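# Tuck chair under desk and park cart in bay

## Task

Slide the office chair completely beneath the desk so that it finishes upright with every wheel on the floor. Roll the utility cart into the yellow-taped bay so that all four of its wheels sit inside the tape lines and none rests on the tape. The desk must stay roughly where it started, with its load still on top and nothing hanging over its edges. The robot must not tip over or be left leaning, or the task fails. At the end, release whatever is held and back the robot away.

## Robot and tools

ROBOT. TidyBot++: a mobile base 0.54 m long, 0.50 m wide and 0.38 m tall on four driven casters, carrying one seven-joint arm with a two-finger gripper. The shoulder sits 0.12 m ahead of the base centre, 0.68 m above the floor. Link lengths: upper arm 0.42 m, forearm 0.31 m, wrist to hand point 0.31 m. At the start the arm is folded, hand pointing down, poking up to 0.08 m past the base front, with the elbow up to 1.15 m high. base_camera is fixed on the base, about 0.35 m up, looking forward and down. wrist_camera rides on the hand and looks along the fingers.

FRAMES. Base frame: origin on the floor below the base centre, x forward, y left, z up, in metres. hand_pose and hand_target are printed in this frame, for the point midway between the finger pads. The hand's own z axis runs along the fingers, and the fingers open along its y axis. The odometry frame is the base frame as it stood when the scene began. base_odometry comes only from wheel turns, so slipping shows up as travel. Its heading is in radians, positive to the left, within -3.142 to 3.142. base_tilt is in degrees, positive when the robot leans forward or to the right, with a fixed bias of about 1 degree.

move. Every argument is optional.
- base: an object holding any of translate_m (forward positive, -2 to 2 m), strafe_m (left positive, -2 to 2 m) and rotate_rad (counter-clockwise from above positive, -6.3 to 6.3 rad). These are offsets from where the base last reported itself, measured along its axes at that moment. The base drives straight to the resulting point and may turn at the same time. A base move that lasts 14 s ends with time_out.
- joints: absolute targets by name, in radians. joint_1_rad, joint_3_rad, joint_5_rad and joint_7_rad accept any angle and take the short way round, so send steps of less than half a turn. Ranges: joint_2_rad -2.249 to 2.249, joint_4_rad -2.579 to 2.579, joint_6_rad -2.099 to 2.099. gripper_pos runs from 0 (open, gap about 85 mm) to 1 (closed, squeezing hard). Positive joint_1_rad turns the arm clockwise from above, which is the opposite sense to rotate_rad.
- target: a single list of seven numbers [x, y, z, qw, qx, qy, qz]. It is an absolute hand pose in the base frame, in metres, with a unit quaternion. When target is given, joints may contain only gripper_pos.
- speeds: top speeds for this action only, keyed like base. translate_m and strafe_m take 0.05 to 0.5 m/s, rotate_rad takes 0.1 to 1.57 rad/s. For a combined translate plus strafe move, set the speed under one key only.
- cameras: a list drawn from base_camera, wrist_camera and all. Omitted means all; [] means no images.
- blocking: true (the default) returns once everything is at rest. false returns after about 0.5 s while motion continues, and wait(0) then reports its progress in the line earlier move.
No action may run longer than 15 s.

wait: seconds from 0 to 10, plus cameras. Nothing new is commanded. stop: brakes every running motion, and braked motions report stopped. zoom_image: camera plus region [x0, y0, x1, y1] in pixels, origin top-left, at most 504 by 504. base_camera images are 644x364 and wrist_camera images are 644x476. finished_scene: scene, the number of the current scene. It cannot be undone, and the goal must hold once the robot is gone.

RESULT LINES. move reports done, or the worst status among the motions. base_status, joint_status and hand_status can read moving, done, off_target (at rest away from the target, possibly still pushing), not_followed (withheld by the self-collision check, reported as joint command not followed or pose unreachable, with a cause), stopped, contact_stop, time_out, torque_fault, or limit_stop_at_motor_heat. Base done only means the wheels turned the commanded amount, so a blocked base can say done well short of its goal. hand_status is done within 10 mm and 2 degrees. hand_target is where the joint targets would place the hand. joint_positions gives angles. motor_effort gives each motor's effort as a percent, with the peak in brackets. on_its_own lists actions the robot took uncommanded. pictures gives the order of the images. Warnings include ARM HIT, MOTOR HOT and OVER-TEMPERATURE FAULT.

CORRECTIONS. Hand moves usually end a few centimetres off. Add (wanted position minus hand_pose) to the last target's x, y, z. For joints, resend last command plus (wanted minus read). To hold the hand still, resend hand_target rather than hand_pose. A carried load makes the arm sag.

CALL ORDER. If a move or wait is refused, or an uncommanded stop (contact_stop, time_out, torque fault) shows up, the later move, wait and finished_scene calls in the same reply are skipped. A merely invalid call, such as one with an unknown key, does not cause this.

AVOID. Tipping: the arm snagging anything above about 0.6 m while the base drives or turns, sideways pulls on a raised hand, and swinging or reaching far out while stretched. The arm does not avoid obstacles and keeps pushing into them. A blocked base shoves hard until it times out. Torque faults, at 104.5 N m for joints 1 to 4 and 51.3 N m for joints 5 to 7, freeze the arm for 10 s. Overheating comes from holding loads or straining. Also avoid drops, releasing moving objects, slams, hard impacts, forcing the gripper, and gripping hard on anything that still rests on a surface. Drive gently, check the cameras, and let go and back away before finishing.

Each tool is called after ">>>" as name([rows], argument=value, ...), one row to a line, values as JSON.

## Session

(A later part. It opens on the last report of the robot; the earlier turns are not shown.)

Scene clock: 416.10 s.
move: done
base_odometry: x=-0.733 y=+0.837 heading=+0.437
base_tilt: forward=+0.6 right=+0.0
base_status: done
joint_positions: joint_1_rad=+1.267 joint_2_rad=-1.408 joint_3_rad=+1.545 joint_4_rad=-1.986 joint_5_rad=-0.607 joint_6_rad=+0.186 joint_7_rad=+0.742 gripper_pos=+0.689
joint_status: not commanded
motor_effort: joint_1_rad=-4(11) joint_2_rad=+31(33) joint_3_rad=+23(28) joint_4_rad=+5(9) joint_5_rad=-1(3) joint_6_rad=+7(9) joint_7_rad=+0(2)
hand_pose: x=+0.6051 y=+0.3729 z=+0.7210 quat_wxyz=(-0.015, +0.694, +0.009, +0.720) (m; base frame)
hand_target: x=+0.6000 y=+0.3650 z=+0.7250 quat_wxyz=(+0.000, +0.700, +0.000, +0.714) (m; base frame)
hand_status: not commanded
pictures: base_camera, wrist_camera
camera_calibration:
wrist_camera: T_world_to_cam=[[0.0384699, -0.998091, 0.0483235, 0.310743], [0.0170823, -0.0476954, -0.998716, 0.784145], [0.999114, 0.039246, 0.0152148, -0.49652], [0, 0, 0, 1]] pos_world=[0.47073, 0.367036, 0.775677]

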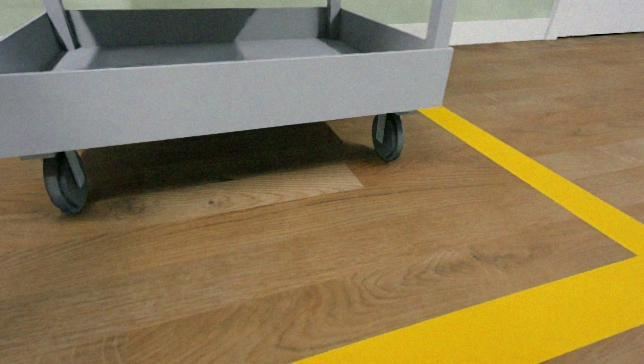

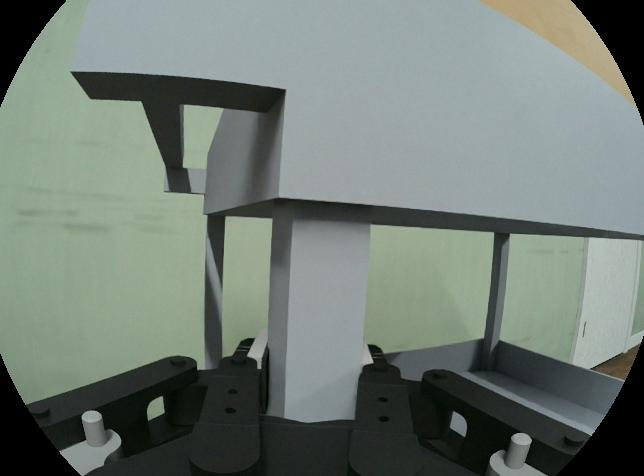

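>>> move(joints={"gripper_pos":0}, cameras=[])

>>> move(base={"translate_m":-0.6})

>>> zoom_image(camera="base_camera", region=[60, 0, 460, 130])

Scene clock: 419.40 s.
move: done
base_odometry: x=-0.733 y=+0.837 heading=+0.437
base_tilt: forward=+0.6 right=+0.0
base_status: not commanded
joint_positions: joint_1_rad=+1.262 joint_2_rad=-1.408 joint_3_rad=+1.546 joint_4_rad=-1.986 joint_5_rad=-0.607 joint_6_rad=+0.186 joint_7_rad=+0.743 gripper_pos=+0.000
joint_status: all done
motor_effort: joint_1_rad=+0(5) joint_2_rad=+30(31) joint_3_rad=+21(23) joint_4_rad=+3(5) joint_5_rad=+0(2) joint_6_rad=+7(8) joint_7_rad=+0(1)
hand_pose: x=+0.6033 y=+0.3752 z=+0.7219 quat_wxyz=(-0.016, +0.693, +0.011, +0.721) (m; base frame)
hand_target: x=+0.6000 y=+0.3650 z=+0.7250 quat_wxyz=(+0.000, +0.700, +0.000, +0.714) (m; base frame)
hand_status: not commanded
pictures: none
No camera images: "cameras" was empty.

Scene clock: 421.87 s.
move: done
base_odometry: x=-1.276 y=+0.583 heading=+0.438
base_tilt: forward=+0.6 right=+0.0
base_status: done
joint_positions: joint_1_rad=+1.253 joint_2_rad=-1.408 joint_3_rad=+1.547 joint_4_rad=-1.986 joint_5_rad=-0.607 joint_6_rad=+0.186 joint_7_rad=+0.743 gripper_pos=+0.000
joint_status: not commanded
motor_effort: joint_1_rad=+0(3) joint_2_rad=+30(31) joint_3_rad=+21(22) joint_4_rad=+4(4) joint_5_rad=-2(2) joint_6_rad=+7(8) joint_7_rad=+0(1)
hand_pose: x=+0.5999 y=+0.3795 z=+0.7220 quat_wxyz=(-0.019, +0.693, +0.014, +0.721) (m; base frame)
hand_target: x=+0.6000 y=+0.3650 z=+0.7250 quat_wxyz=(+0.000, +0.700, +0.000, +0.714) (m; base frame)
hand_status: not commanded
pictures: base_camera, wrist_camera
camera_calibration:
wrist_camera: T_world_to_cam=[[0.0519256, -0.997457, 0.0488212, 0.308778], [0.0193962, -0.0478706, -0.998665, 0.784218], [0.998463, 0.0528033, 0.0168612, -0.497524], [0, 0, 0, 1]] pos_world=[0.465515, 0.371804, 0.776485]

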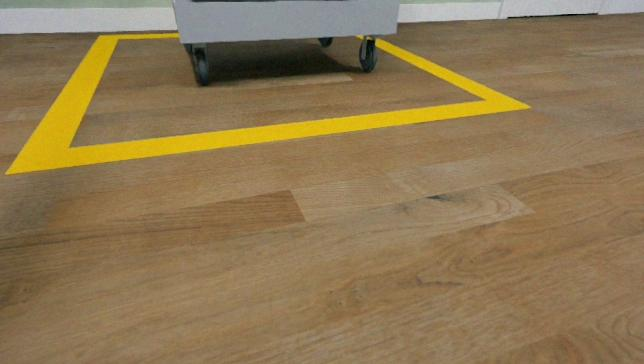

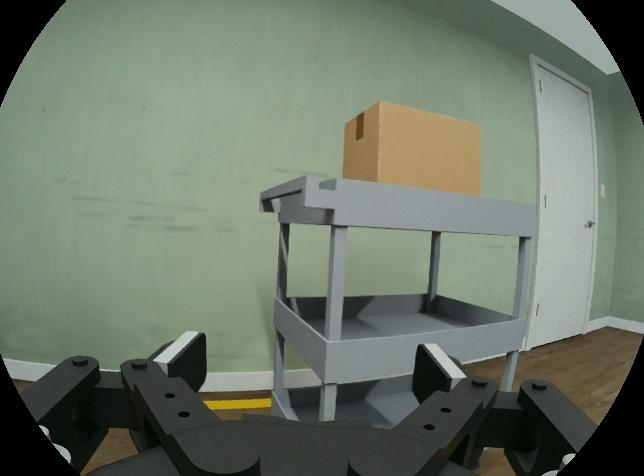

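Scaled by 1.260.

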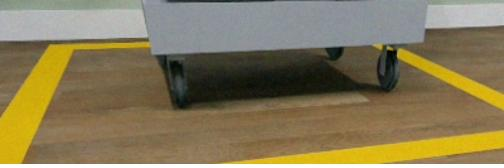

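>>> finished_scene(scene=2)

The scene is finished: the task was done.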